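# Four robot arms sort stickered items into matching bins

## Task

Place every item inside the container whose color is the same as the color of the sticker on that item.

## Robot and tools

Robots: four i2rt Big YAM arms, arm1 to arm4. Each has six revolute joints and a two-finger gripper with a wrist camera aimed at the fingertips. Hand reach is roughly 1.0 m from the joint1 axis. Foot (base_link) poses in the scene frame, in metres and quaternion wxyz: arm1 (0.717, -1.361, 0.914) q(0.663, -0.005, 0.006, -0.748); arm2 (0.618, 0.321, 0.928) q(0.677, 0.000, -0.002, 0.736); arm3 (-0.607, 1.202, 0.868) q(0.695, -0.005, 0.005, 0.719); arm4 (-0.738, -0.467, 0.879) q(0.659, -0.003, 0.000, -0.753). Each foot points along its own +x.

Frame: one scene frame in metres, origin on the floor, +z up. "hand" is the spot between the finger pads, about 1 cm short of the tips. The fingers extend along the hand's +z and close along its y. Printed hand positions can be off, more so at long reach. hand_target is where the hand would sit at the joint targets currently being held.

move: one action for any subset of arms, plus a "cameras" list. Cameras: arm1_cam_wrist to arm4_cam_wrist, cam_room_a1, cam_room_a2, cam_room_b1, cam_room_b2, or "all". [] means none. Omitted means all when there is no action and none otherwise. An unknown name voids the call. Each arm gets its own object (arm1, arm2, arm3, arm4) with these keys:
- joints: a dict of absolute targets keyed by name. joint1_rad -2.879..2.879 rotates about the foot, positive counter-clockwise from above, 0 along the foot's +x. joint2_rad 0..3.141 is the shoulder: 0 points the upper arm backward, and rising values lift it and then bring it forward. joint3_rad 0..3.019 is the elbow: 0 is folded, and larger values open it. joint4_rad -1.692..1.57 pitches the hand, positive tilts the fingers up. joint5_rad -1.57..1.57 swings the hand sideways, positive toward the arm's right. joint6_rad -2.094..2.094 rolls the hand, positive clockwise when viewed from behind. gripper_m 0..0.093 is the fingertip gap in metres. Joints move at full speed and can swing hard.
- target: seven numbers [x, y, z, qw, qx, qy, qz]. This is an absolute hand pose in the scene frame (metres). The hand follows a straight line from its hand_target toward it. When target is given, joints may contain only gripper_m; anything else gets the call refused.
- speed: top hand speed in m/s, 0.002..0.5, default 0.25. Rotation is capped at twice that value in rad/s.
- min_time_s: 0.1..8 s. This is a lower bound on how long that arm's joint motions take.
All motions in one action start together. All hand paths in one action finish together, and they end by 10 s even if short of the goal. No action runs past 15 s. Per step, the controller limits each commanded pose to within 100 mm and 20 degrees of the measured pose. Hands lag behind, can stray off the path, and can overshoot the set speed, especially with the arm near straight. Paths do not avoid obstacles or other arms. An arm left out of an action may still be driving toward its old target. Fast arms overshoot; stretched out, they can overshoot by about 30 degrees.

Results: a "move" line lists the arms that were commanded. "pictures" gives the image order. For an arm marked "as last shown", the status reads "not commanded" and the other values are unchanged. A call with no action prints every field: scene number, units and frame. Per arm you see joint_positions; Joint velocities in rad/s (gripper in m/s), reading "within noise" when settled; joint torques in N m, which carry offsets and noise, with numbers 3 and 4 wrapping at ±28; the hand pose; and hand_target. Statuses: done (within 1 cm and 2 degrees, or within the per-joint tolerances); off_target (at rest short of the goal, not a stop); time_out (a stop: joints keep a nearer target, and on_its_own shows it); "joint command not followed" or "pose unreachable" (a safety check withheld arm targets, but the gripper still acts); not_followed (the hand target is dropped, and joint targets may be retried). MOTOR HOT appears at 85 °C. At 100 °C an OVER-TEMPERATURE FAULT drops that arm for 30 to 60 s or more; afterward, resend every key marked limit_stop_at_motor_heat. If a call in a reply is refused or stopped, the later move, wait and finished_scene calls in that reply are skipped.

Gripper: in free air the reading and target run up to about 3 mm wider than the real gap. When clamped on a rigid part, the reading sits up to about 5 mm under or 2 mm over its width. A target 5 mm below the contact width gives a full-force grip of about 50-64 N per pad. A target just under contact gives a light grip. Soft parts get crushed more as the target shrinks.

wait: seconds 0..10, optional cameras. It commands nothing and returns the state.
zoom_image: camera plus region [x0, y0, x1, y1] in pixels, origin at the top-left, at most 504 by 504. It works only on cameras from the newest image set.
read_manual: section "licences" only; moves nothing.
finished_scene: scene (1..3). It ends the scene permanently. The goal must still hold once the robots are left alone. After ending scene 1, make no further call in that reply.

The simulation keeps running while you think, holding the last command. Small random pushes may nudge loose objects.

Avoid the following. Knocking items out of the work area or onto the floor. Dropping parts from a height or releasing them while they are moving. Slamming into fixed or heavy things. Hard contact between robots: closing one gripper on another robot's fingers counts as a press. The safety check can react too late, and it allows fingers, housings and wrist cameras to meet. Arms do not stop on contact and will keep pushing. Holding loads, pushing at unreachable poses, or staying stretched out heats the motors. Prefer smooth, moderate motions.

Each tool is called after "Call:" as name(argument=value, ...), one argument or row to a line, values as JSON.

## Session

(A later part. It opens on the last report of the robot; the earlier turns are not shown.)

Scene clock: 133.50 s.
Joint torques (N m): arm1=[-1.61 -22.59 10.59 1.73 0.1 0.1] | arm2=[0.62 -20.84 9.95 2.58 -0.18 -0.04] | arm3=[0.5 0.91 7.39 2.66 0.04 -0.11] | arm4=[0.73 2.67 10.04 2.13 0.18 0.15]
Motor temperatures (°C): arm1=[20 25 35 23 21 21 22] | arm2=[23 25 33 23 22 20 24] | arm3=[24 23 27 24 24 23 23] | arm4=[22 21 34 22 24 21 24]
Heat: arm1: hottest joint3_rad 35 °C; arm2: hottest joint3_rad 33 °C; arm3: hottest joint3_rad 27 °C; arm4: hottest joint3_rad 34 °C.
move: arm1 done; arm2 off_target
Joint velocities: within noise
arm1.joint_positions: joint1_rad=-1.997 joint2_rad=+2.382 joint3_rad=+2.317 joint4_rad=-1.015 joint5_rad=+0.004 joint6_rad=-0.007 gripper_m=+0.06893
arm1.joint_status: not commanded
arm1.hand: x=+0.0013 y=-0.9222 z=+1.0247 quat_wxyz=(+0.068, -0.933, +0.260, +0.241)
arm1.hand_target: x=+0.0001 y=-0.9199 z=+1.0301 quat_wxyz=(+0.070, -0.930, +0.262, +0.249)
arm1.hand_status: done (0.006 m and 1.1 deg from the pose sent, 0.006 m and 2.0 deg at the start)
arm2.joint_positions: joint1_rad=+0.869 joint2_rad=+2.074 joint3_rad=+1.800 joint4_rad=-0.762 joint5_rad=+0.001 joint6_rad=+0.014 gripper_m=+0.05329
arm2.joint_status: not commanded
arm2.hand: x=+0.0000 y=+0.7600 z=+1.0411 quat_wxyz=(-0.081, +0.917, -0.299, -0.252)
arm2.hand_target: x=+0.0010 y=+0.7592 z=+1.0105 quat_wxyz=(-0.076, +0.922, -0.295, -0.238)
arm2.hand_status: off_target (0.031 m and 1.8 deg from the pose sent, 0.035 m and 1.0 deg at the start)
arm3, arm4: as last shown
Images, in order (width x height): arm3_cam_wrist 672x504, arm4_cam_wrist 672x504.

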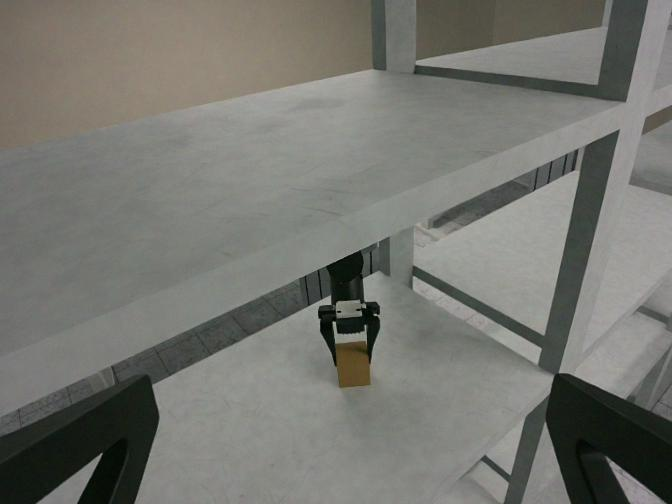

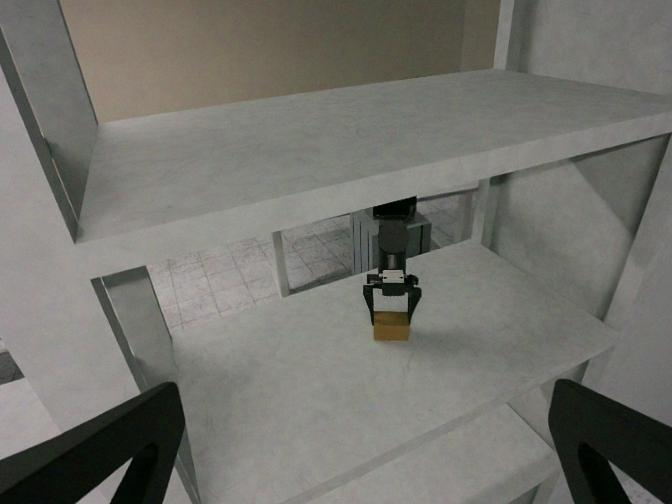

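Call:
move(
  arm1={"joints":{"gripper_m":0.0935}},
  arm2={"joints":{"gripper_m":0.08}},
)

Call:
move(
  arm1={"target":[0.14,-1.006,1.12,0.0702,-0.9297,0.2621,0.2491],"speed":0.2},
  arm2={"target":[0.12,0.675,1.13,0.0763,-0.922,0.2952,0.2385],"speed":0.2},
  arm3={"target":[-0.31,0.985,1.21,0.286,0.2947,0.907,-0.0929],"speed":0.25},
  arm4={"target":[-0.37,-0.75,1.19,0.3449,0.2534,0.8985,-0.0973],"speed":0.25},
)

Call:
move(
  arm1={"target":[0.44,-1.19,1.22,0.0725,-0.9275,0.2615,0.2572],"speed":0.3},
  arm2={"target":[0.33,0.527,1.22,0.0763,-0.922,0.2952,0.2385],"speed":0.3},
  arm3={"target":[0.001,0.782,1.115,0.2893,0.2597,0.9177,-0.0819],"speed":0.2},
  arm4={"target":[-0.014,-0.928,1.085,0.3449,0.2534,0.8985,-0.0973],"speed":0.2},
  cameras=["arm3_cam_wrist","arm4_cam_wrist"],
)

Scene clock: 148.47 s.
Joint torques (N m): arm1=[-1.96 -22.24 11.29 1.76 0.06 0.09] | arm2=[0.62 -20.84 9.95 2.54 -0.18 -0.05] | arm3=[0.5 1.08 7.38 2.65 0.05 -0.11] | arm4=[0.91 2.32 9.96 2.29 0.18 0.18]
Motor temperatures (°C): arm1=[20 27 34 23 21 21 22] | arm2=[23 26 32 23 22 20 24] | arm3=[24 23 27 24 24 23 23] | arm4=[22 21 35 23 24 21 24]
Heat: arm1: hottest joint3_rad 34 °C; arm2: hottest joint3_rad 32 °C; arm3: hottest joint3_rad 27 °C; arm4: hottest joint3_rad 35 °C.
move: arm1 done; arm2 done
Joint velocities: within noise
arm1.joint_positions: joint1_rad=-1.997 joint2_rad=+2.382 joint3_rad=+2.309 joint4_rad=-1.014 joint5_rad=+0.004 joint6_rad=-0.007 gripper_m=+0.09346
arm1.joint_status: all done
arm1.hand: x=+0.0026 y=-0.9230 z=+1.0212 quat_wxyz=(+0.067, -0.934, +0.260, +0.238)
arm1.hand_target: x=+0.0001 y=-0.9199 z=+1.0302 quat_wxyz=(+0.070, -0.930, +0.262, +0.249)
arm1.hand_status: not commanded
arm2.joint_positions: joint1_rad=+0.869 joint2_rad=+2.074 joint3_rad=+1.800 joint4_rad=-0.760 joint5_rad=+0.001 joint6_rad=+0.014 gripper_m=+0.07993
arm2.joint_status: all done
arm2.hand: x=-0.0003 y=+0.7602 z=+1.0413 quat_wxyz=(-0.081, +0.917, -0.299, -0.253)
arm2.hand_target: x=+0.0010 y=+0.7592 z=+1.0105 quat_wxyz=(-0.076, +0.922, -0.295, -0.238)
arm2.hand_status: not commanded
arm3, arm4: as last shown
pictures: none

Scene clock: 150.90 s.
Joint torques (N m): arm1=[-1.61 -17.38 11.1 1.59 0.1 0.07] | arm2=[0.62 -18.2 10 1.16 -0.2 -0.05] | arm3=[0.15 -5.83 9.57 0.88 -0.03 -0.12] | arm4=[0.32 -9.23 9.61 1.7 0.11 -0.11]
Motor temperatures (°C): arm1=[20 27 34 23 21 21 22] | arm2=[23 27 32 23 22 20 24] | arm3=[24 23 27 24 24 23 23] | arm4=[22 21 34 23 24 21 24]
Heat: arm1: hottest joint3_rad 34 °C; arm2: hottest joint3_rad 32 °C; arm3: hottest joint3_rad 27 °C; arm4: hottest joint3_rad 34 °C.
move: arm1 off_target; arm2 done; arm3 done; arm4 done
Joint velocities: within noise
arm1.joint_positions: joint1_rad=-1.997 joint2_rad=+1.844 joint3_rad=+1.651 joint4_rad=-0.898 joint5_rad=+0.005 joint6_rad=-0.003 gripper_m=+0.09346
arm1.joint_status: not commanded
arm1.hand: x=+0.1414 y=-1.0069 z=+1.1077 quat_wxyz=(+0.066, -0.933, +0.262, +0.236)
arm1.hand_target: x=+0.1401 y=-1.0059 z=+1.1201 quat_wxyz=(+0.070, -0.930, +0.262, +0.249)
arm1.hand_status: off_target (0.012 m and 1.7 deg from the pose sent, 0.189 m and 1.5 deg at the start)
arm2.joint_positions: joint1_rad=+0.869 joint2_rad=+1.653 joint3_rad=+1.440 joint4_rad=-0.828 joint5_rad=+0.000 joint6_rad=+0.015 gripper_m=+0.07993
arm2.joint_status: not commanded
arm2.hand: x=+0.1132 y=+0.6790 z=+1.1359 quat_wxyz=(-0.080, +0.917, -0.300, -0.249)
arm2.hand_target: x=+0.1199 y=+0.6750 z=+1.1301 quat_wxyz=(-0.076, +0.922, -0.295, -0.239)
arm2.hand_status: done (0.010 m and 1.5 deg from the pose sent, 0.172 m and 1.9 deg at the start)
arm3.joint_positions: joint1_rad=-2.240 joint2_rad=+0.949 joint3_rad=+1.120 joint4_rad=-1.138 joint5_rad=-0.019 joint6_rad=-0.004 gripper_m=+0.09399
arm3.joint_status: not commanded
arm3.hand: x=-0.3048 y=+0.9879 z=+1.2099 quat_wxyz=(-0.288, -0.291, -0.908, +0.091)
arm3.hand_target: x=-0.3100 y=+0.9851 z=+1.2100 quat_wxyz=(-0.286, -0.295, -0.907, +0.093)
arm3.hand_status: done (0.006 m and 0.5 deg from the pose sent, 0.319 m and 47.9 deg at the start)
arm4.joint_positions: joint1_rad=+1.014 joint2_rad=+1.121 joint3_rad=+1.099 joint4_rad=-0.847 joint5_rad=-0.106 joint6_rad=-0.092 gripper_m=+0.09398
arm4.joint_status: not commanded
arm4.hand: x=-0.3708 y=-0.7444 z=+1.1822 quat_wxyz=(-0.334, -0.258, -0.902, +0.087)
arm4.hand_target: x=-0.3702 y=-0.7500 z=+1.1900 quat_wxyz=(-0.345, -0.254, -0.899, +0.097)
arm4.hand_status: done (0.010 m and 1.8 deg from the pose sent, 0.385 m and 40.0 deg at the start)
pictures: none

Scene clock: 153.93 s.
Joint torques (N m): arm1=[-0.67 -0.5 11.17 0.94 0.1 0.12] | arm2=[0.09 -6.18 10.21 1.18 -0.2 -0.07] | arm3=[2.14 -21.6 14.32 0.76 -0.09 -0.12] | arm4=[0.5 -25.35 13.22 0.57 0.17 0.18]
Motor temperatures (°C): arm1=[20 27 34 23 21 21 22] | arm2=[23 26 32 23 22 20 24] | arm3=[24 23 27 24 24 23 23] | arm4=[22 22 35 22 24 21 24]
Heat: arm1: hottest joint3_rad 34 °C; arm2: hottest joint3_rad 32 °C; arm3: hottest joint3_rad 27 °C; arm4: hottest joint3_rad 35 °C.
move: arm1 done; arm2 off_target; arm3 off_target; arm4 off_target
Joint velocities: within noise
arm1.joint_positions: joint1_rad=-1.997 joint2_rad=+0.858 joint3_rad=+1.002 joint4_rad=-1.175 joint5_rad=+0.008 joint6_rad=-0.002 gripper_m=+0.09346
arm1.joint_status: not commanded
arm1.hand: x=+0.4402 y=-1.1876 z=+1.2225 quat_wxyz=(+0.075, -0.926, +0.261, +0.263)
arm1.hand_target: x=+0.4401 y=-1.1900 z=+1.2200 quat_wxyz=(+0.072, -0.927, +0.262, +0.257)
arm1.hand_status: done (0.004 m and 0.8 deg from the pose sent, 0.368 m and 2.7 deg at the start)
arm2.joint_positions: joint1_rad=+0.869 joint2_rad=+0.941 joint3_rad=+1.040 joint4_rad=-1.135 joint5_rad=-0.003 joint6_rad=+0.011 gripper_m=+0.07993
arm2.joint_status: not commanded
arm2.hand: x=+0.3238 y=+0.5282 z=+1.2293 quat_wxyz=(-0.079, +0.917, -0.297, -0.252)
arm2.hand_target: x=+0.3298 y=+0.5269 z=+1.2201 quat_wxyz=(-0.076, +0.922, -0.295, -0.239)
arm2.hand_status: off_target (0.011 m and 1.7 deg from the pose sent, 0.278 m and 1.5 deg at the start)
arm3.joint_positions: joint1_rad=-2.239 joint2_rad=+1.920 joint3_rad=+1.828 joint4_rad=-0.919 joint5_rad=-0.045 joint6_rad=-0.041 gripper_m=+0.09399
arm3.joint_status: not commanded
arm3.hand: x=-0.0168 y=+0.7806 z=+1.0922 quat_wxyz=(-0.270, -0.273, -0.920, +0.078)
arm3.hand_target: x=-0.0003 y=+0.7828 z=+1.1152 quat_wxyz=(-0.290, -0.260, -0.917, +0.082)
arm3.hand_status: off_target (0.029 m and 2.7 deg from the pose sent, 0.381 m and 4.0 deg at the start)
arm4.joint_positions: joint1_rad=+1.126 joint2_rad=+2.211 joint3_rad=+2.190 joint4_rad=-0.832 joint5_rad=-0.023 joint6_rad=-0.026 gripper_m=+0.09398
arm4.joint_status: not commanded
arm4.hand: x=-0.0253 y=-0.9259 z=+1.0759 quat_wxyz=(-0.337, -0.250, -0.903, +0.096)
arm4.hand_target: x=-0.0147 y=-0.9274 z=+1.0848 quat_wxyz=(-0.346, -0.253, -0.898, +0.097)
arm4.hand_status: off_target (0.015 m and 1.1 deg from the pose sent, 0.413 m and 1.8 deg at the start)
Images, in order (width x height): arm3_cam_wrist 672x504, arm4_cam_wrist 672x504.

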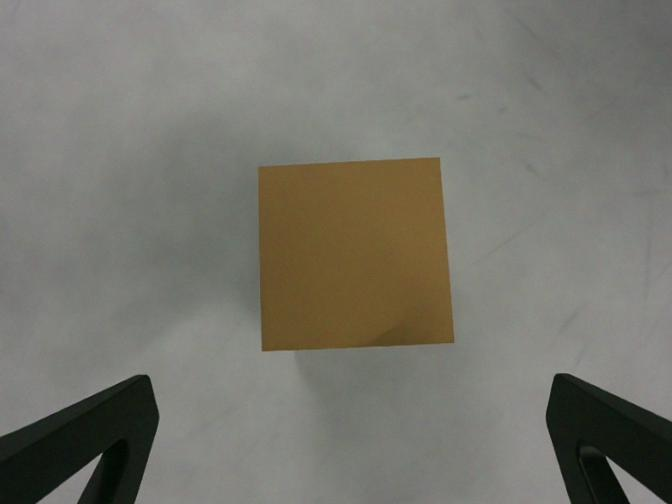

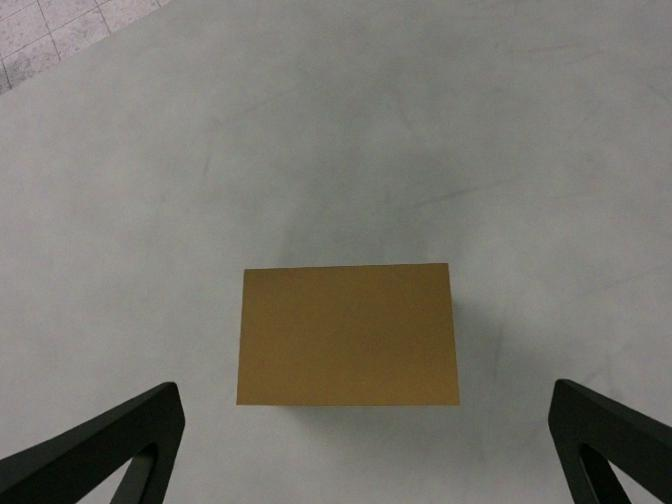

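Call:
move(
  arm3={"target":[0.0335,0.756,1.079,0.2908,0.2428,0.9222,-0.0766],"speed":0.12},
  arm4={"target":[0.010,-0.938,1.034,0.3462,0.2416,0.9018,-0.0928],"speed":0.12},
  cameras=["arm3_cam_wrist","arm4_cam_wrist"],
)

Scene clock: 166.23 s.
Joint torques (N m): arm1=[-1.08 -0.67 11.4 0.76 0.12 0.11] | arm2=[0.03 -6.24 10.18 1.17 -0.2 -0.09] | arm3=[1.32 -23.88 14.28 1.43 -0.1 -0.12] | arm4=[0.91 -27.16 13.09 1.36 -0.08 0.01]
Motor temperatures (°C): arm1=[20 26 35 23 21 21 22] | arm2=[23 26 32 23 22 20 23] | arm3=[24 24 30 24 24 23 23] | arm4=[22 24 37 22 24 21 24]
Heat: arm1: hottest joint3_rad 35 °C; arm2: hottest joint3_rad 32 °C; arm3: hottest joint3_rad 30 °C; arm4: hottest joint3_rad 37 °C.
move: arm3 off_target; arm4 off_target
Joint velocities: within noise
arm1, arm2: as last shown
arm3.joint_positions: joint1_rad=-2.239 joint2_rad=+2.055 joint3_rad=+1.941 joint4_rad=-0.918 joint5_rad=-0.070 joint6_rad=-0.078 gripper_m=+0.09399
arm3.joint_status: not commanded
arm3.hand: x=+0.0160 y=+0.7615 z=+1.0525 quat_wxyz=(-0.264, -0.253, -0.928, +0.067)
arm3.hand_target: x=+0.0319 y=+0.7571 z=+1.0794 quat_wxyz=(-0.291, -0.243, -0.922, +0.077)
arm3.hand_status: off_target (0.032 m and 3.6 deg from the pose sent, 0.057 m and 4.1 deg at the start)
arm4.joint_positions: joint1_rad=+1.128 joint2_rad=+2.318 joint3_rad=+2.249 joint4_rad=-0.809 joint5_rad=-0.031 joint6_rad=-0.027 gripper_m=+0.09398
arm4.joint_status: not commanded
arm4.hand: x=-0.0064 y=-0.9348 z=+1.0222 quat_wxyz=(-0.327, -0.249, -0.907, +0.089)
arm4.hand_target: x=+0.0087 y=-0.9371 z=+1.0340 quat_wxyz=(-0.346, -0.242, -0.902, +0.093)
arm4.hand_status: off_target (0.020 m and 2.5 deg from the pose sent, 0.056 m and 1.5 deg at the start)
Images, in order (width x height): arm3_cam_wrist 672x504, arm4_cam_wrist 672x504.

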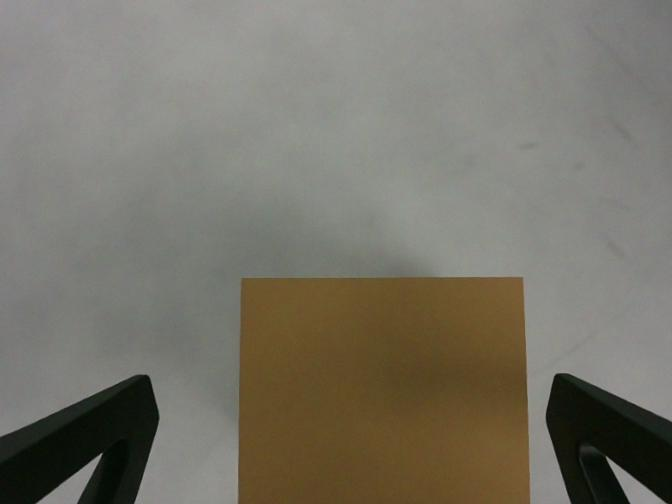

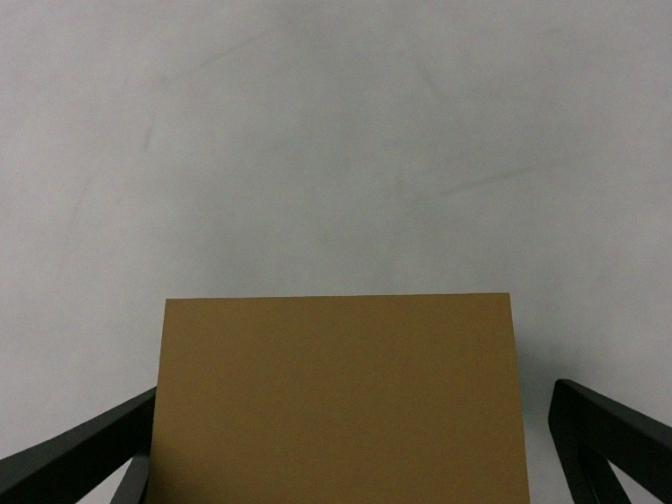

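Call:
move(
  arm3={"joints":{"gripper_m":0.036}},
  arm4={"joints":{"gripper_m":0.05}},
  cameras=["arm3_cam_wrist","arm4_cam_wrist"],
)

Scene clock: 172.67 s.
Joint torques (N m): arm1=[-1.03 -0.62 11.37 0.95 0.11 0.13] | arm2=[-0.03 -6.3 10.19 1.16 -0.2 -0.08] | arm3=[1.44 -23.82 14.24 1.46 -0.07 -0.11] | arm4=[1.08 -26.87 12.97 1.46 -0.04 0.05]
Motor temperatures (°C): arm1=[20 26 35 23 21 21 22] | arm2=[23 26 32 23 22 20 23] | arm3=[24 25 31 24 24 23 23] | arm4=[22 25 37 22 24 21 24]
Heat: arm1: hottest joint3_rad 35 °C; arm2: hottest joint3_rad 32 °C; arm3: hottest joint3_rad 31 °C; arm4: hottest joint3_rad 37 °C.
move: arm3 off_target; arm4 off_target
Joint velocities: within noise
arm1, arm2: as last shown
arm3.joint_positions: joint1_rad=-2.239 joint2_rad=+2.055 joint3_rad=+1.941 joint4_rad=-0.918 joint5_rad=-0.071 joint6_rad=-0.079 gripper_m=+0.05325
arm3.joint_status: gripper_m off_target (ended at +0.05328, target +0.03600)
arm3.hand: x=+0.0161 y=+0.7616 z=+1.0525 quat_wxyz=(-0.264, -0.253, -0.928, +0.067)
arm3.hand_target: x=+0.0319 y=+0.7571 z=+1.0794 quat_wxyz=(-0.291, -0.243, -0.922, +0.077)
arm3.hand_status: not commanded
arm4.joint_positions: joint1_rad=+1.128 joint2_rad=+2.318 joint3_rad=+2.250 joint4_rad=-0.809 joint5_rad=-0.032 joint6_rad=-0.027 gripper_m=+0.06982
arm4.joint_status: gripper_m off_target (ended at +0.06984, target +0.05000)
arm4.hand: x=-0.0061 y=-0.9348 z=+1.0230 quat_wxyz=(-0.327, -0.249, -0.907, +0.089)
arm4.hand_target: x=+0.0087 y=-0.9372 z=+1.0341 quat_wxyz=(-0.347, -0.242, -0.902, +0.093)
arm4.hand_status: not commanded
Images, in order (width x height): arm3_cam_wrist 672x504, arm4_cam_wrist 672x504.

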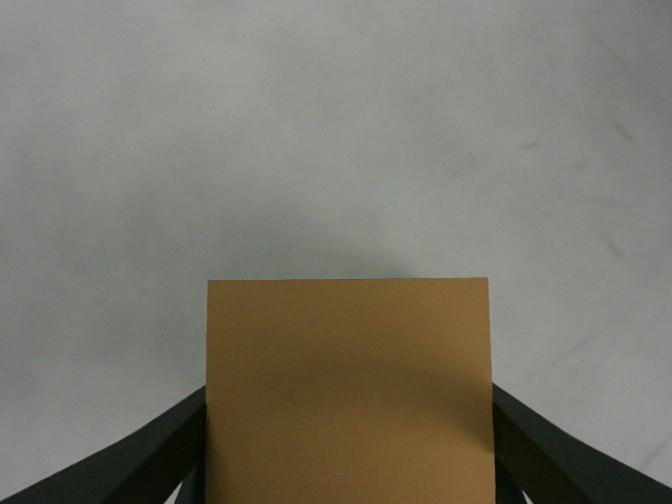

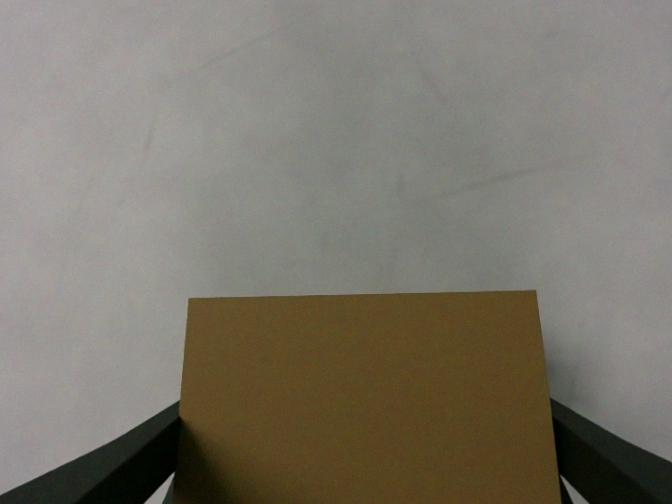

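Call:
move(
  arm3={"target":[0.02,0.766,1.14,0.2908,0.2428,0.9222,-0.0766],"speed":0.15},
  arm4={"target":[-0.005,-0.928,1.12,0.3462,0.2416,0.9018,-0.0928],"speed":0.15},
)

Call:
move(
  arm3={"target":[-0.31,0.985,1.23,0.286,0.2947,0.907,-0.0929],"speed":0.25},
  arm4={"target":[-0.42,-0.67,1.24,0.347,0.2338,0.9038,-0.0897],"speed":0.25},
)

Call:
move(
  arm3={"joints":{"joint2_rad":0.603,"joint3_rad":1.391,"joint4_rad":-1.5,"joint5_rad":0,"joint6_rad":0},"min_time_s":2},
  arm4={"joints":{"joint1_rad":-1.644,"joint5_rad":0,"joint6_rad":0},"min_time_s":4},
)

Call:
move(
  arm3={"joints":{"joint1_rad":0.794},"min_time_s":4},
  arm4={"target":[-1.47,-0.328,0.89,0.0244,-0.9344,0.0654,0.3494],"speed":0.2},
  cameras=["arm3_cam_wrist","arm4_cam_wrist"],
)

Scene clock: 204.43 s.
Joint torques (N m): arm1=[-1.32 -0.62 11.43 0.88 0.11 0.13] | arm2=[0.03 -6.24 10.21 1.18 -0.19 -0.09] | arm3=[1.55 -24.88 14.28 0.79 -0.08 -0.12] | arm4=[0.97 -29.57 13.04 0.73 -0.07 0]
Motor temperatures (°C): arm1=[20 25 35 23 21 21 22] | arm2=[23 25 32 22 22 20 23] | arm3=[24 26 35 24 24 23 24] | arm4=[22 29 44 22 24 21 26]
Heat: arm1: hottest joint3_rad 35 °C; arm2: hottest joint3_rad 32 °C; arm3: hottest joint3_rad 35 °C; arm4: hottest joint3_rad 44 °C.
move: arm3 off_target; arm4 off_target
Joint velocities: within noise
arm1, arm2: as last shown
arm3.joint_positions: joint1_rad=-2.239 joint2_rad=+2.019 joint3_rad=+2.017 joint4_rad=-1.031 joint5_rad=-0.071 joint6_rad=-0.079 gripper_m=+0.05325
arm3.joint_status: not commanded
arm3.hand: x=+0.0089 y=+0.7675 z=+1.1035 quat_wxyz=(-0.263, -0.253, -0.929, +0.067)
arm3.hand_target: x=+0.0184 y=+0.7670 z=+1.1399 quat_wxyz=(-0.291, -0.243, -0.922, +0.077)
arm3.hand_status: off_target (0.038 m and 3.6 deg from the pose sent, 0.088 m and 3.6 deg at the start)
arm4.joint_positions: joint1_rad=+1.128 joint2_rad=+2.288 joint3_rad=+2.356 joint4_rad=-0.960 joint5_rad=-0.032 joint6_rad=-0.027 gripper_m=+0.06982
arm4.joint_status: not commanded
arm4.hand: x=-0.0141 y=-0.9293 z=+1.0813 quat_wxyz=(-0.321, -0.249, -0.910, +0.087)
arm4.hand_target: x=-0.0067 y=-0.9271 z=+1.1199 quat_wxyz=(-0.347, -0.242, -0.902, +0.093)
arm4.hand_status: off_target (0.040 m and 3.3 deg from the pose sent, 0.097 m and 2.4 deg at the start)
pictures: none

Scene clock: 207.10 s.
Joint torques (N m): arm1=[-0.91 -1.08 11.29 0.95 0.14 0.11] | arm2=[0.09 -6.36 10.19 1.2 -0.2 -0.08] | arm3=[0.15 -4.72 9.2 0.96 0.12 0.02] | arm4=[-0.21 -3.78 9.36 0.66 -0.11 -0.06]
Motor temperatures (°C): arm1=[20 25 35 23 21 21 22] | arm2=[23 25 32 22 22 20 23] | arm3=[24 26 35 23 24 23 24] | arm4=[22 29 43 22 24 21 26]
Heat: arm1: hottest joint3_rad 35 °C; arm2: hottest joint3_rad 32 °C; arm3: hottest joint3_rad 35 °C; arm4: hottest joint3_rad 43 °C.
move: arm3 done; arm4 done
Joint velocities: within noise
arm1, arm2: as last shown
arm3.joint_positions: joint1_rad=-2.240 joint2_rad=+0.949 joint3_rad=+1.182 joint4_rad=-1.187 joint5_rad=-0.023 joint6_rad=-0.020 gripper_m=+0.05325
arm3.joint_status: not commanded
arm3.hand: x=-0.3064 y=+0.9900 z=+1.2349 quat_wxyz=(-0.294, -0.283, -0.908, +0.093)
arm3.hand_target: x=-0.3100 y=+0.9851 z=+1.2301 quat_wxyz=(-0.286, -0.295, -0.907, +0.093)
arm3.hand_status: done (0.008 m and 1.6 deg from the pose sent, 0.406 m and 6.7 deg at the start)
arm4.joint_positions: joint1_rad=+1.107 joint2_rad=+0.881 joint3_rad=+1.095 joint4_rad=-1.032 joint5_rad=-0.067 joint6_rad=-0.056 gripper_m=+0.06982
arm4.joint_status: not commanded
arm4.hand: x=-0.4195 y=-0.6674 z=+1.2444 quat_wxyz=(-0.356, -0.236, -0.900, +0.091)
arm4.hand_target: x=-0.4200 y=-0.6699 z=+1.2401 quat_wxyz=(-0.347, -0.234, -0.904, +0.090)
arm4.hand_status: done (0.005 m and 1.2 deg from the pose sent, 0.507 m and 3.6 deg at the start)
pictures: none

Scene clock: 211.43 s.
Joint torques (N m): arm1=[-0.91 -0.79 11.29 0.9 0.12 0.13] | arm2=[0.03 -6.3 10.21 1.16 -0.2 -0.09] | arm3=[0.32 2.14 11.6 1.25 0.15 0.03] | arm4=[1.32 -4.25 9.46 0.72 0.09 0.18]
Motor temperatures (°C): arm1=[20 24 35 23 21 21 22] | arm2=[23 25 32 22 22 20 23] | arm3=[24 26 34 23 24 23 24] | arm4=[22 28 43 22 24 21 26]
Heat: arm1: hottest joint3_rad 35 °C; arm2: hottest joint3_rad 32 °C; arm3: hottest joint3_rad 34 °C; arm4: hottest joint3_rad 43 °C.
move: arm3 done; arm4 done
Joint velocities: within noise
arm1, arm2: as last shown
arm3.joint_positions: joint1_rad=-2.241 joint2_rad=+0.604 joint3_rad=+1.346 joint4_rad=-1.495 joint5_rad=-0.003 joint6_rad=-0.008 gripper_m=+0.05325
arm3.joint_status: all done
arm3.hand: x=-0.4376 y=+1.0839 z=+1.3593 quat_wxyz=(-0.380, -0.280, -0.872, +0.130)
arm3.hand_target: x=-0.4443 y=+1.0845 z=+1.3793 quat_wxyz=(-0.397, -0.288, -0.860, +0.139)
arm3.hand_status: not commanded
arm4.joint_positions: joint1_rad=-1.646 joint2_rad=+0.881 joint3_rad=+1.095 joint4_rad=-1.032 joint5_rad=-0.002 joint6_rad=-0.014 gripper_m=+0.06983
arm4.joint_status: all done
arm4.hand: x=-1.1042 y=-0.3877 z=+1.2465 quat_wxyz=(+0.038, -0.925, +0.091, +0.367)
arm4.hand_target: x=-1.1052 y=-0.3878 z=+1.2421 quat_wxyz=(+0.035, -0.928, +0.097, +0.359)
arm4.hand_status: not commanded
pictures: none

Scene clock: 215.77 s.
Joint torques (N m): arm1=[-0.73 -0.85 11.3 0.9 0.1 0.11] | arm2=[-0.03 -6.36 10.19 1.17 -0.19 -0.08] | arm3=[2.02 1.32 11.73 1.25 0.07 0.02] | arm4=[1.55 -21.95 10.84 1.48 -0.09 -0.09]
Motor temperatures (°C): arm1=[20 24 35 23 21 21 22] | arm2=[23 25 32 22 22 20 23] | arm3=[24 26 34 23 24 23 24] | arm4=[22 28 42 22 24 21 26]
Heat: arm1: hottest joint3_rad 35 °C; arm2: hottest joint3_rad 32 °C; arm3: hottest joint3_rad 34 °C; arm4: hottest joint3_rad 42 °C.
move: arm3 done; arm4 off_target
Joint velocities: within noise
arm1, arm2: as last shown
arm3.joint_positions: joint1_rad=+0.783 joint2_rad=+0.604 joint3_rad=+1.346 joint4_rad=-1.495 joint5_rad=-0.001 joint6_rad=-0.007 gripper_m=+0.05326
arm3.joint_status: all done
arm3.hand: x=-0.7615 y=+1.3536 z=+1.3552 quat_wxyz=(-0.141, +0.856, -0.337, -0.367)
arm3.hand_target: x=-0.7589 y=+1.3487 z=+1.3753 quat_wxyz=(-0.145, +0.849, -0.332, -0.385)
arm3.hand_status: not commanded
arm4.joint_positions: joint1_rad=-1.640 joint2_rad=+2.093 joint3_rad=+1.425 joint4_rad=-0.244 joint5_rad=-0.028 joint6_rad=-0.030 gripper_m=+0.06983
arm4.joint_status: not commanded
arm4.hand: x=-1.4456 y=-0.3263 z=+0.8742 quat_wxyz=(+0.022, -0.942, +0.077, +0.325)
arm4.hand_target: x=-1.4684 y=-0.3283 z=+0.8907 quat_wxyz=(+0.025, -0.934, +0.066, +0.349)
arm4.hand_status: off_target (0.029 m and 3.3 deg from the pose sent, 0.514 m and 4.0 deg at the start)
Images, in order (width x height): arm3_cam_wrist 672x504, arm4_cam_wrist 672x504.

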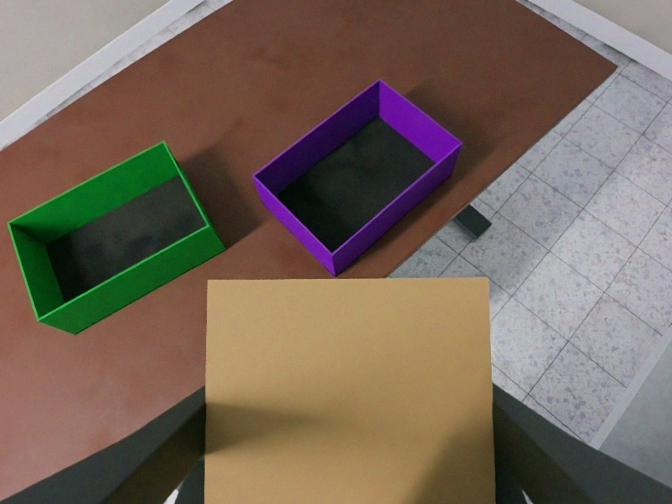

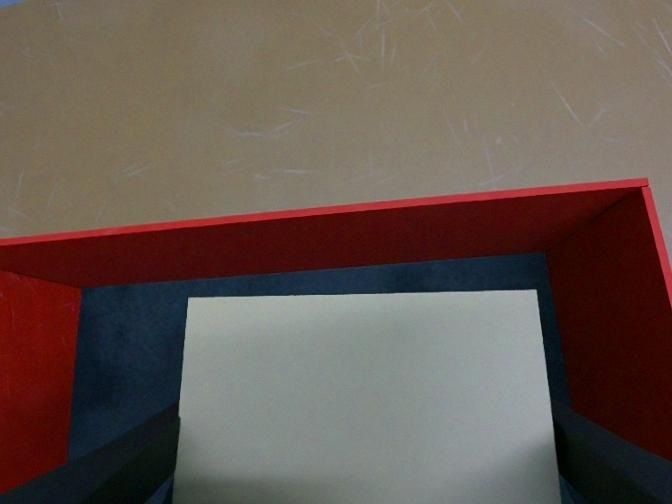

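Call:
move(
  arm3={"target":[-1.099,1.67,0.925,0.0392,-0.9455,0.1245,0.2981],"speed":0.25},
  arm4={"target":[-1.466,-0.338,0.785,0.0244,-0.9344,0.0654,0.3494],"speed":0.12},
  cameras=["arm3_cam_wrist","arm4_cam_wrist"],
)

Scene clock: 230.80 s.
Joint torques (N m): arm1=[-1.14 -0.79 11.3 0.91 0.11 0.11] | arm2=[0.03 -6.3 10.24 1.18 -0.19 -0.08] | arm3=[0.56 -21.19 12.18 1.09 -0.32 -0.13] | arm4=[1.55 -21.83 7.9 1.77 0.17 0.01]
Motor temperatures (°C): arm1=[20 24 35 23 21 21 22] | arm2=[23 25 32 22 22 20 23] | arm3=[24 25 33 23 24 23 24] | arm4=[22 28 41 22 24 21 26]
Heat: arm1: hottest joint3_rad 35 °C; arm2: hottest joint3_rad 32 °C; arm3: hottest joint3_rad 33 °C; arm4: hottest joint3_rad 41 °C.
move: arm3 off_target; arm4 off_target
Joint velocities: within noise
arm1, arm2: as last shown
arm3.joint_positions: joint1_rad=+0.712 joint2_rad=+1.940 joint3_rad=+1.362 joint4_rad=-0.515 joint5_rad=-0.306 joint6_rad=-0.485 gripper_m=+0.05326
arm3.joint_status: not commanded
arm3.hand: x=-1.0882 y=+1.6465 z=+0.8987 quat_wxyz=(-0.019, +0.953, -0.128, -0.275)
arm3.hand_target: x=-1.0976 y=+1.6689 z=+0.9256 quat_wxyz=(-0.040, +0.946, -0.125, -0.298)
arm3.hand_status: off_target (0.037 m and 3.7 deg from the pose sent, 0.632 m and 30.0 deg at the start)
arm4.joint_positions: joint1_rad=-1.626 joint2_rad=+2.254 joint3_rad=+1.425 joint4_rad=-0.047 joint5_rad=-0.027 joint6_rad=-0.030 gripper_m=+0.06983
arm4.joint_status: not commanded
arm4.hand: x=-1.4568 y=-0.3344 z=+0.7913 quat_wxyz=(+0.023, -0.937, +0.070, +0.342)
arm4.hand_target: x=-1.4655 y=-0.3381 z=+0.7853 quat_wxyz=(+0.024, -0.934, +0.065, +0.349)
arm4.hand_status: off_target (0.012 m and 1.1 deg from the pose sent, 0.092 m and 3.3 deg at the start)
Images, in order (width x height): arm3_cam_wrist 672x504, arm4_cam_wrist 672x504.

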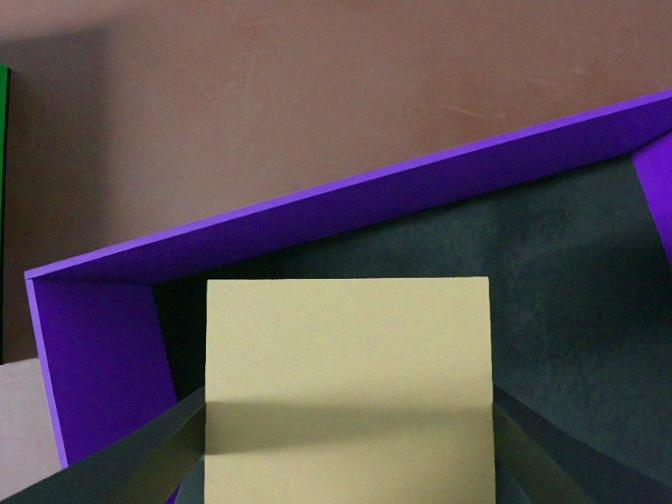

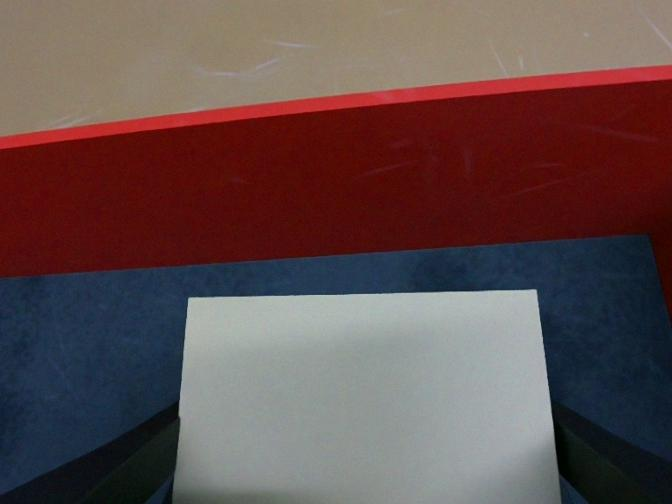

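Call:
move(
  arm3={"target":[-1.092,1.678,0.797,0.0392,-0.9455,0.1245,0.2981],"speed":0.12},
  arm4={"target":[-1.467,-0.34,0.75,0.0244,-0.9344,0.0654,0.3494],"speed":0.08},
  cameras=["arm3_cam_wrist","arm4_cam_wrist"],
)

Scene clock: 240.30 s.
Joint torques (N m): arm1=[-0.91 -0.67 11.18 0.94 0.1 0.11] | arm2=[0.09 -6.3 10.18 1.18 -0.19 -0.08] | arm3=[0.44 -21.48 6.9 1.66 -0.33 -0.12] | arm4=[1.67 -22.3 8.44 1.76 0.19 0.06]
Motor temperatures (°C): arm1=[20 24 35 23 21 21 22] | arm2=[23 25 32 22 22 20 23] | arm3=[24 26 33 23 24 23 24] | arm4=[22 28 39 22 24 21 26]
Heat: arm1: hottest joint3_rad 35 °C; arm2: hottest joint3_rad 32 °C; arm3: hottest joint3_rad 33 °C; arm4: hottest joint3_rad 39 °C.
move: arm3 done; arm4 off_target
Joint velocities: within noise
arm1.joint_positions: joint1_rad=-1.997 joint2_rad=+0.858 joint3_rad=+1.002 joint4_rad=-1.175 joint5_rad=+0.008 joint6_rad=-0.002 gripper_m=+0.09346
arm1.joint_status: not commanded
arm1.hand: x=+0.4402 y=-1.1876 z=+1.2225 quat_wxyz=(+0.075, -0.926, +0.261, +0.263)
arm1.hand_target: x=+0.4401 y=-1.1900 z=+1.2200 quat_wxyz=(+0.072, -0.927, +0.262, +0.257)
arm1.hand_status: not commanded
arm2.joint_positions: joint1_rad=+0.869 joint2_rad=+0.941 joint3_rad=+1.040 joint4_rad=-1.135 joint5_rad=-0.003 joint6_rad=+0.011 gripper_m=+0.07993
arm2.joint_status: not commanded
arm2.hand: x=+0.3238 y=+0.5282 z=+1.2293 quat_wxyz=(-0.079, +0.917, -0.297, -0.252)
arm2.hand_target: x=+0.3298 y=+0.5269 z=+1.2201 quat_wxyz=(-0.076, +0.922, -0.295, -0.239)
arm2.hand_status: not commanded
arm3.joint_positions: joint1_rad=+0.694 joint2_rad=+2.140 joint3_rad=+1.362 joint4_rad=-0.270 joint5_rad=-0.317 joint6_rad=-0.503 gripper_m=+0.05326
arm3.joint_status: not commanded
arm3.hand: x=-1.0964 y=+1.6691 z=+0.7978 quat_wxyz=(-0.033, +0.948, -0.123, -0.293)
arm3.hand_target: x=-1.0918 y=+1.6778 z=+0.7969 quat_wxyz=(-0.039, +0.946, -0.125, -0.298)
arm3.hand_status: done (0.010 m and 0.9 deg from the pose sent, 0.107 m and 3.7 deg at the start)
arm4.joint_positions: joint1_rad=-1.623 joint2_rad=+2.322 joint3_rad=+1.425 joint4_rad=+0.009 joint5_rad=-0.025 joint6_rad=-0.030 gripper_m=+0.06983
arm4.joint_status: not commanded
arm4.hand: x=-1.4515 y=-0.3374 z=+0.7516 quat_wxyz=(+0.022, -0.939, +0.070, +0.336)
arm4.hand_target: x=-1.4662 y=-0.3401 z=+0.7503 quat_wxyz=(+0.024, -0.934, +0.065, +0.349)
arm4.hand_status: off_target (0.016 m and 1.7 deg from the pose sent, 0.043 m and 1.1 deg at the start)
Images, in order (width x height): arm3_cam_wrist 672x504, arm4_cam_wrist 672x504.

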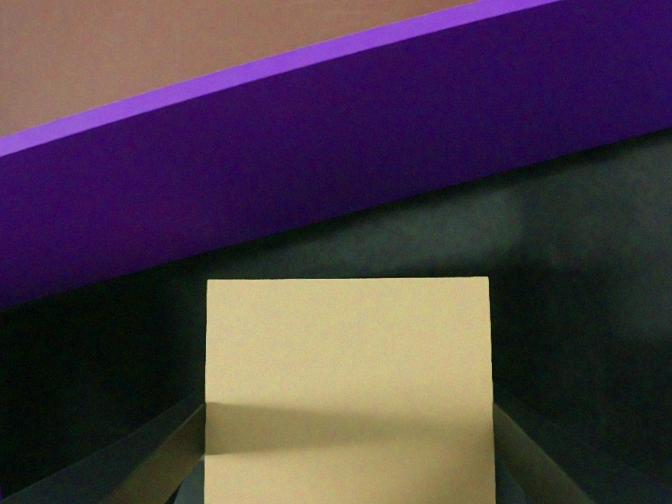

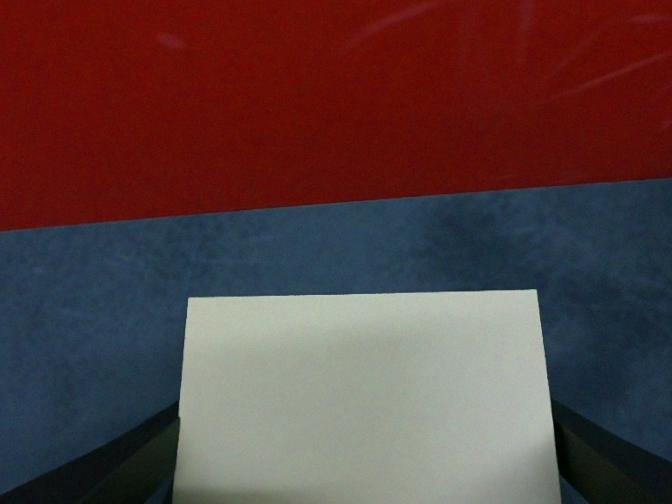

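Call:
move(
  arm3={"target":[-1.082,1.676,0.773,0.0392,-0.9455,0.1245,0.2981],"speed":0.06},
  arm4={"target":[-1.467,-0.34,0.736,0.0244,-0.9344,0.0654,0.3494],"speed":0.06},
  cameras=["arm3_cam_wrist","arm4_cam_wrist"],
)

Scene clock: 246.37 s.
Joint torques (N m): arm1=[-0.91 -0.62 11.29 0.88 0.07 0.1] | arm2=[0.03 -6.24 10.21 1.18 -0.19 -0.07] | arm3=[0.32 -20.54 6.3 1.55 -0.24 -0.12] | arm4=[1.49 -20.25 8.66 1.58 0.14 0.07]
Motor temperatures (°C): arm1=[20 24 35 23 21 21 21] | arm2=[23 25 32 22 22 20 23] | arm3=[24 26 33 23 24 23 24] | arm4=[22 28 39 22 24 21 26]
Heat: arm1: hottest joint3_rad 35 °C; arm2: hottest joint3_rad 32 °C; arm3: hottest joint3_rad 33 °C; arm4: hottest joint3_rad 39 °C.
move: arm3 off_target; arm4 off_target
Joint velocities: within noise
arm1, arm2: as last shown
arm3.joint_positions: joint1_rad=+0.683 joint2_rad=+2.162 joint3_rad=+1.339 joint4_rad=-0.213 joint5_rad=-0.325 joint6_rad=-0.513 gripper_m=+0.05326
arm3.joint_status: not commanded
arm3.hand: x=-1.0898 y=+1.6705 z=+0.7821 quat_wxyz=(-0.037, +0.946, -0.121, -0.300)
arm3.hand_target: x=-1.0819 y=+1.6758 z=+0.7732 quat_wxyz=(-0.039, +0.946, -0.125, -0.298)
arm3.hand_status: off_target (0.013 m and 0.5 deg from the pose sent, 0.030 m and 0.9 deg at the start)
arm4.joint_positions: joint1_rad=-1.623 joint2_rad=+2.333 joint3_rad=+1.429 joint4_rad=+0.034 joint5_rad=-0.024 joint6_rad=-0.030 gripper_m=+0.06983
arm4.joint_status: not commanded
arm4.hand: x=-1.4557 y=-0.3368 z=+0.7501 quat_wxyz=(+0.024, -0.936, +0.069, +0.345)
arm4.hand_target: x=-1.4658 y=-0.3402 z=+0.7365 quat_wxyz=(+0.024, -0.934, +0.065, +0.349)
arm4.hand_status: off_target (0.018 m and 0.7 deg from the pose sent, 0.022 m and 1.7 deg at the start)
Images, in order (width x height): arm3_cam_wrist 672x504, arm4_cam_wrist 672x504.

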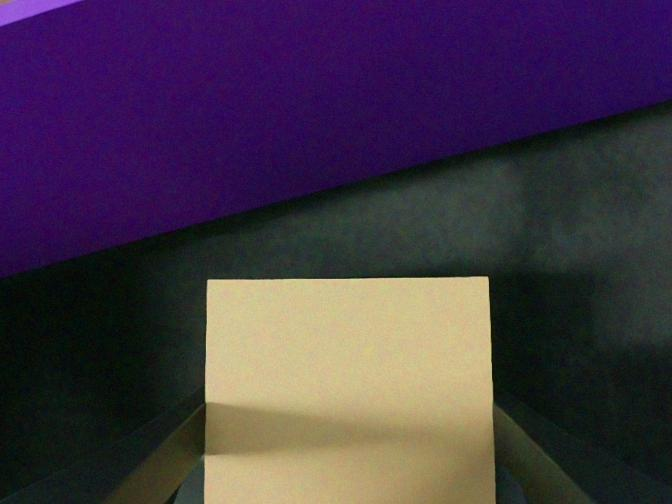

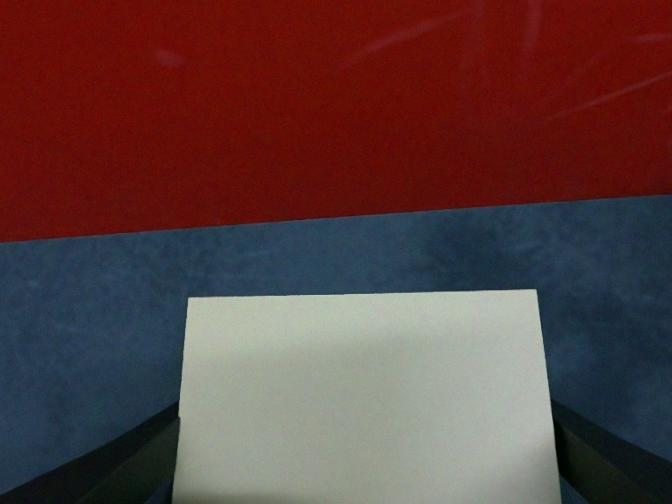

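Call:
move(
  arm3={"joints":{"gripper_m":0.08}},
  arm4={"joints":{"gripper_m":0.0935}},
)

Call:
move(
  arm3={"target":[-1.03,1.65,0.90,0.0392,-0.9455,0.1245,0.2981],"speed":0.15},
  arm4={"target":[-1.36,-0.345,0.86,0.0244,-0.9344,0.0654,0.3494],"speed":0.15},
  cameras=["arm3_cam_wrist","arm4_cam_wrist"],
)

Scene clock: 251.00 s.
Joint torques (N m): arm1=[-0.62 -0.56 11.32 0.85 0.11 0.12] | arm2=[0.09 -6.24 10.22 1.2 -0.2 -0.09] | arm3=[0.5 -20.54 6.27 1.61 -0.23 -0.12] | arm4=[1.49 -21.36 8.43 1.5 0.11 0.05]
Motor temperatures (°C): arm1=[20 24 35 23 21 21 21] | arm2=[23 25 32 22 22 20 23] | arm3=[24 26 32 23 24 23 24] | arm4=[22 28 38 22 24 21 26]
Heat: arm1: hottest joint3_rad 35 °C; arm2: hottest joint3_rad 32 °C; arm3: hottest joint3_rad 32 °C; arm4: hottest joint3_rad 38 °C.
move: arm3 done; arm4 done
Joint velocities: within noise
arm1, arm2: as last shown
arm3.joint_positions: joint1_rad=+0.683 joint2_rad=+2.162 joint3_rad=+1.339 joint4_rad=-0.212 joint5_rad=-0.325 joint6_rad=-0.513 gripper_m=+0.07996
arm3.joint_status: all done
arm3.hand: x=-1.0898 y=+1.6706 z=+0.7821 quat_wxyz=(-0.037, +0.946, -0.121, -0.300)
arm3.hand_target: x=-1.0819 y=+1.6758 z=+0.7732 quat_wxyz=(-0.039, +0.946, -0.125, -0.298)
arm3.hand_status: not commanded
arm4.joint_positions: joint1_rad=-1.622 joint2_rad=+2.344 joint3_rad=+1.430 joint4_rad=+0.036 joint5_rad=-0.024 joint6_rad=-0.030 gripper_m=+0.09341
arm4.joint_status: all done
arm4.hand: x=-1.4538 y=-0.3374 z=+0.7430 quat_wxyz=(+0.024, -0.937, +0.069, +0.341)
arm4.hand_target: x=-1.4658 y=-0.3403 z=+0.7364 quat_wxyz=(+0.024, -0.934, +0.065, +0.349)
arm4.hand_status: not commanded
pictures: none

Scene clock: 252.80 s.
Joint torques (N m): arm1=[-0.79 -0.73 11.4 0.75 0.09 0.12] | arm2=[0.03 -6.24 10.19 1.16 -0.2 -0.08] | arm3=[0.32 -19.37 7.05 0.64 -0.32 -0.14] | arm4=[0.67 -20.07 6.02 0.73 -0.09 -0.1]
Motor temperatures (°C): arm1=[20 24 35 23 21 21 21] | arm2=[23 25 32 22 22 20 23] | arm3=[24 26 32 23 24 23 24] | arm4=[22 28 37 22 24 21 26]
Heat: arm1: hottest joint3_rad 35 °C; arm2: hottest joint3_rad 32 °C; arm3: hottest joint3_rad 32 °C; arm4: hottest joint3_rad 37 °C.
move: arm3 done; arm4 done
Joint velocities: within noise
arm1, arm2: as last shown
arm3.joint_positions: joint1_rad=+0.642 joint2_rad=+1.853 joint3_rad=+1.205 joint4_rad=-0.394 joint5_rad=-0.344 joint6_rad=-0.550 gripper_m=+0.07996
arm3.joint_status: not commanded
arm3.hand: x=-1.0388 y=+1.6475 z=+0.9004 quat_wxyz=(-0.040, +0.945, -0.121, -0.301)
arm3.hand_target: x=-1.0302 y=+1.6499 z=+0.9000 quat_wxyz=(-0.039, +0.946, -0.124, -0.298)
arm3.hand_status: done (0.009 m and 0.5 deg from the pose sent, 0.134 m and 0.5 deg at the start)
arm4.joint_positions: joint1_rad=-1.635 joint2_rad=+1.957 joint3_rad=+1.083 joint4_rad=+0.020 joint5_rad=-0.035 joint6_rad=-0.037 gripper_m=+0.09341
arm4.joint_status: not commanded
arm4.hand: x=-1.3624 y=-0.3479 z=+0.8572 quat_wxyz=(+0.023, -0.933, +0.069, +0.352)
arm4.hand_target: x=-1.3601 y=-0.3449 z=+0.8601 quat_wxyz=(+0.025, -0.934, +0.066, +0.350)
arm4.hand_status: done (0.005 m and 0.6 deg from the pose sent, 0.150 m and 1.1 deg at the start)
Images, in order (width x height): arm3_cam_wrist 672x504, arm4_cam_wrist 672x504.

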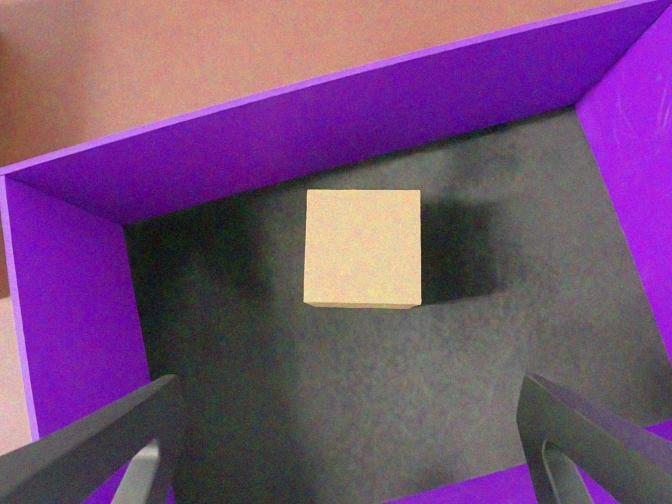

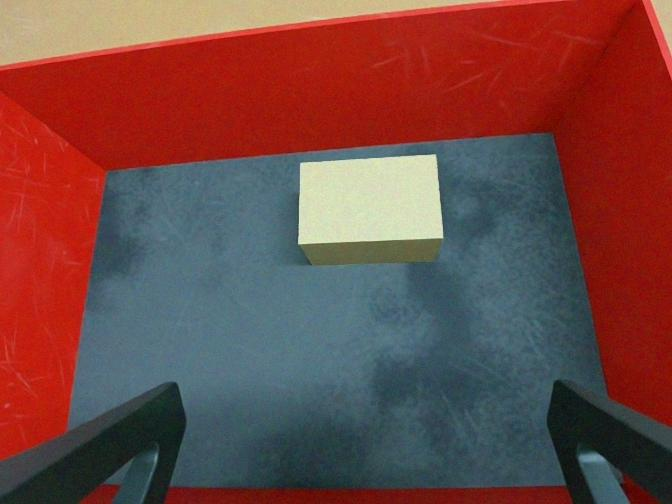

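Call:
finished_scene(
  scene=3,
)

The scene is finished: the task was done.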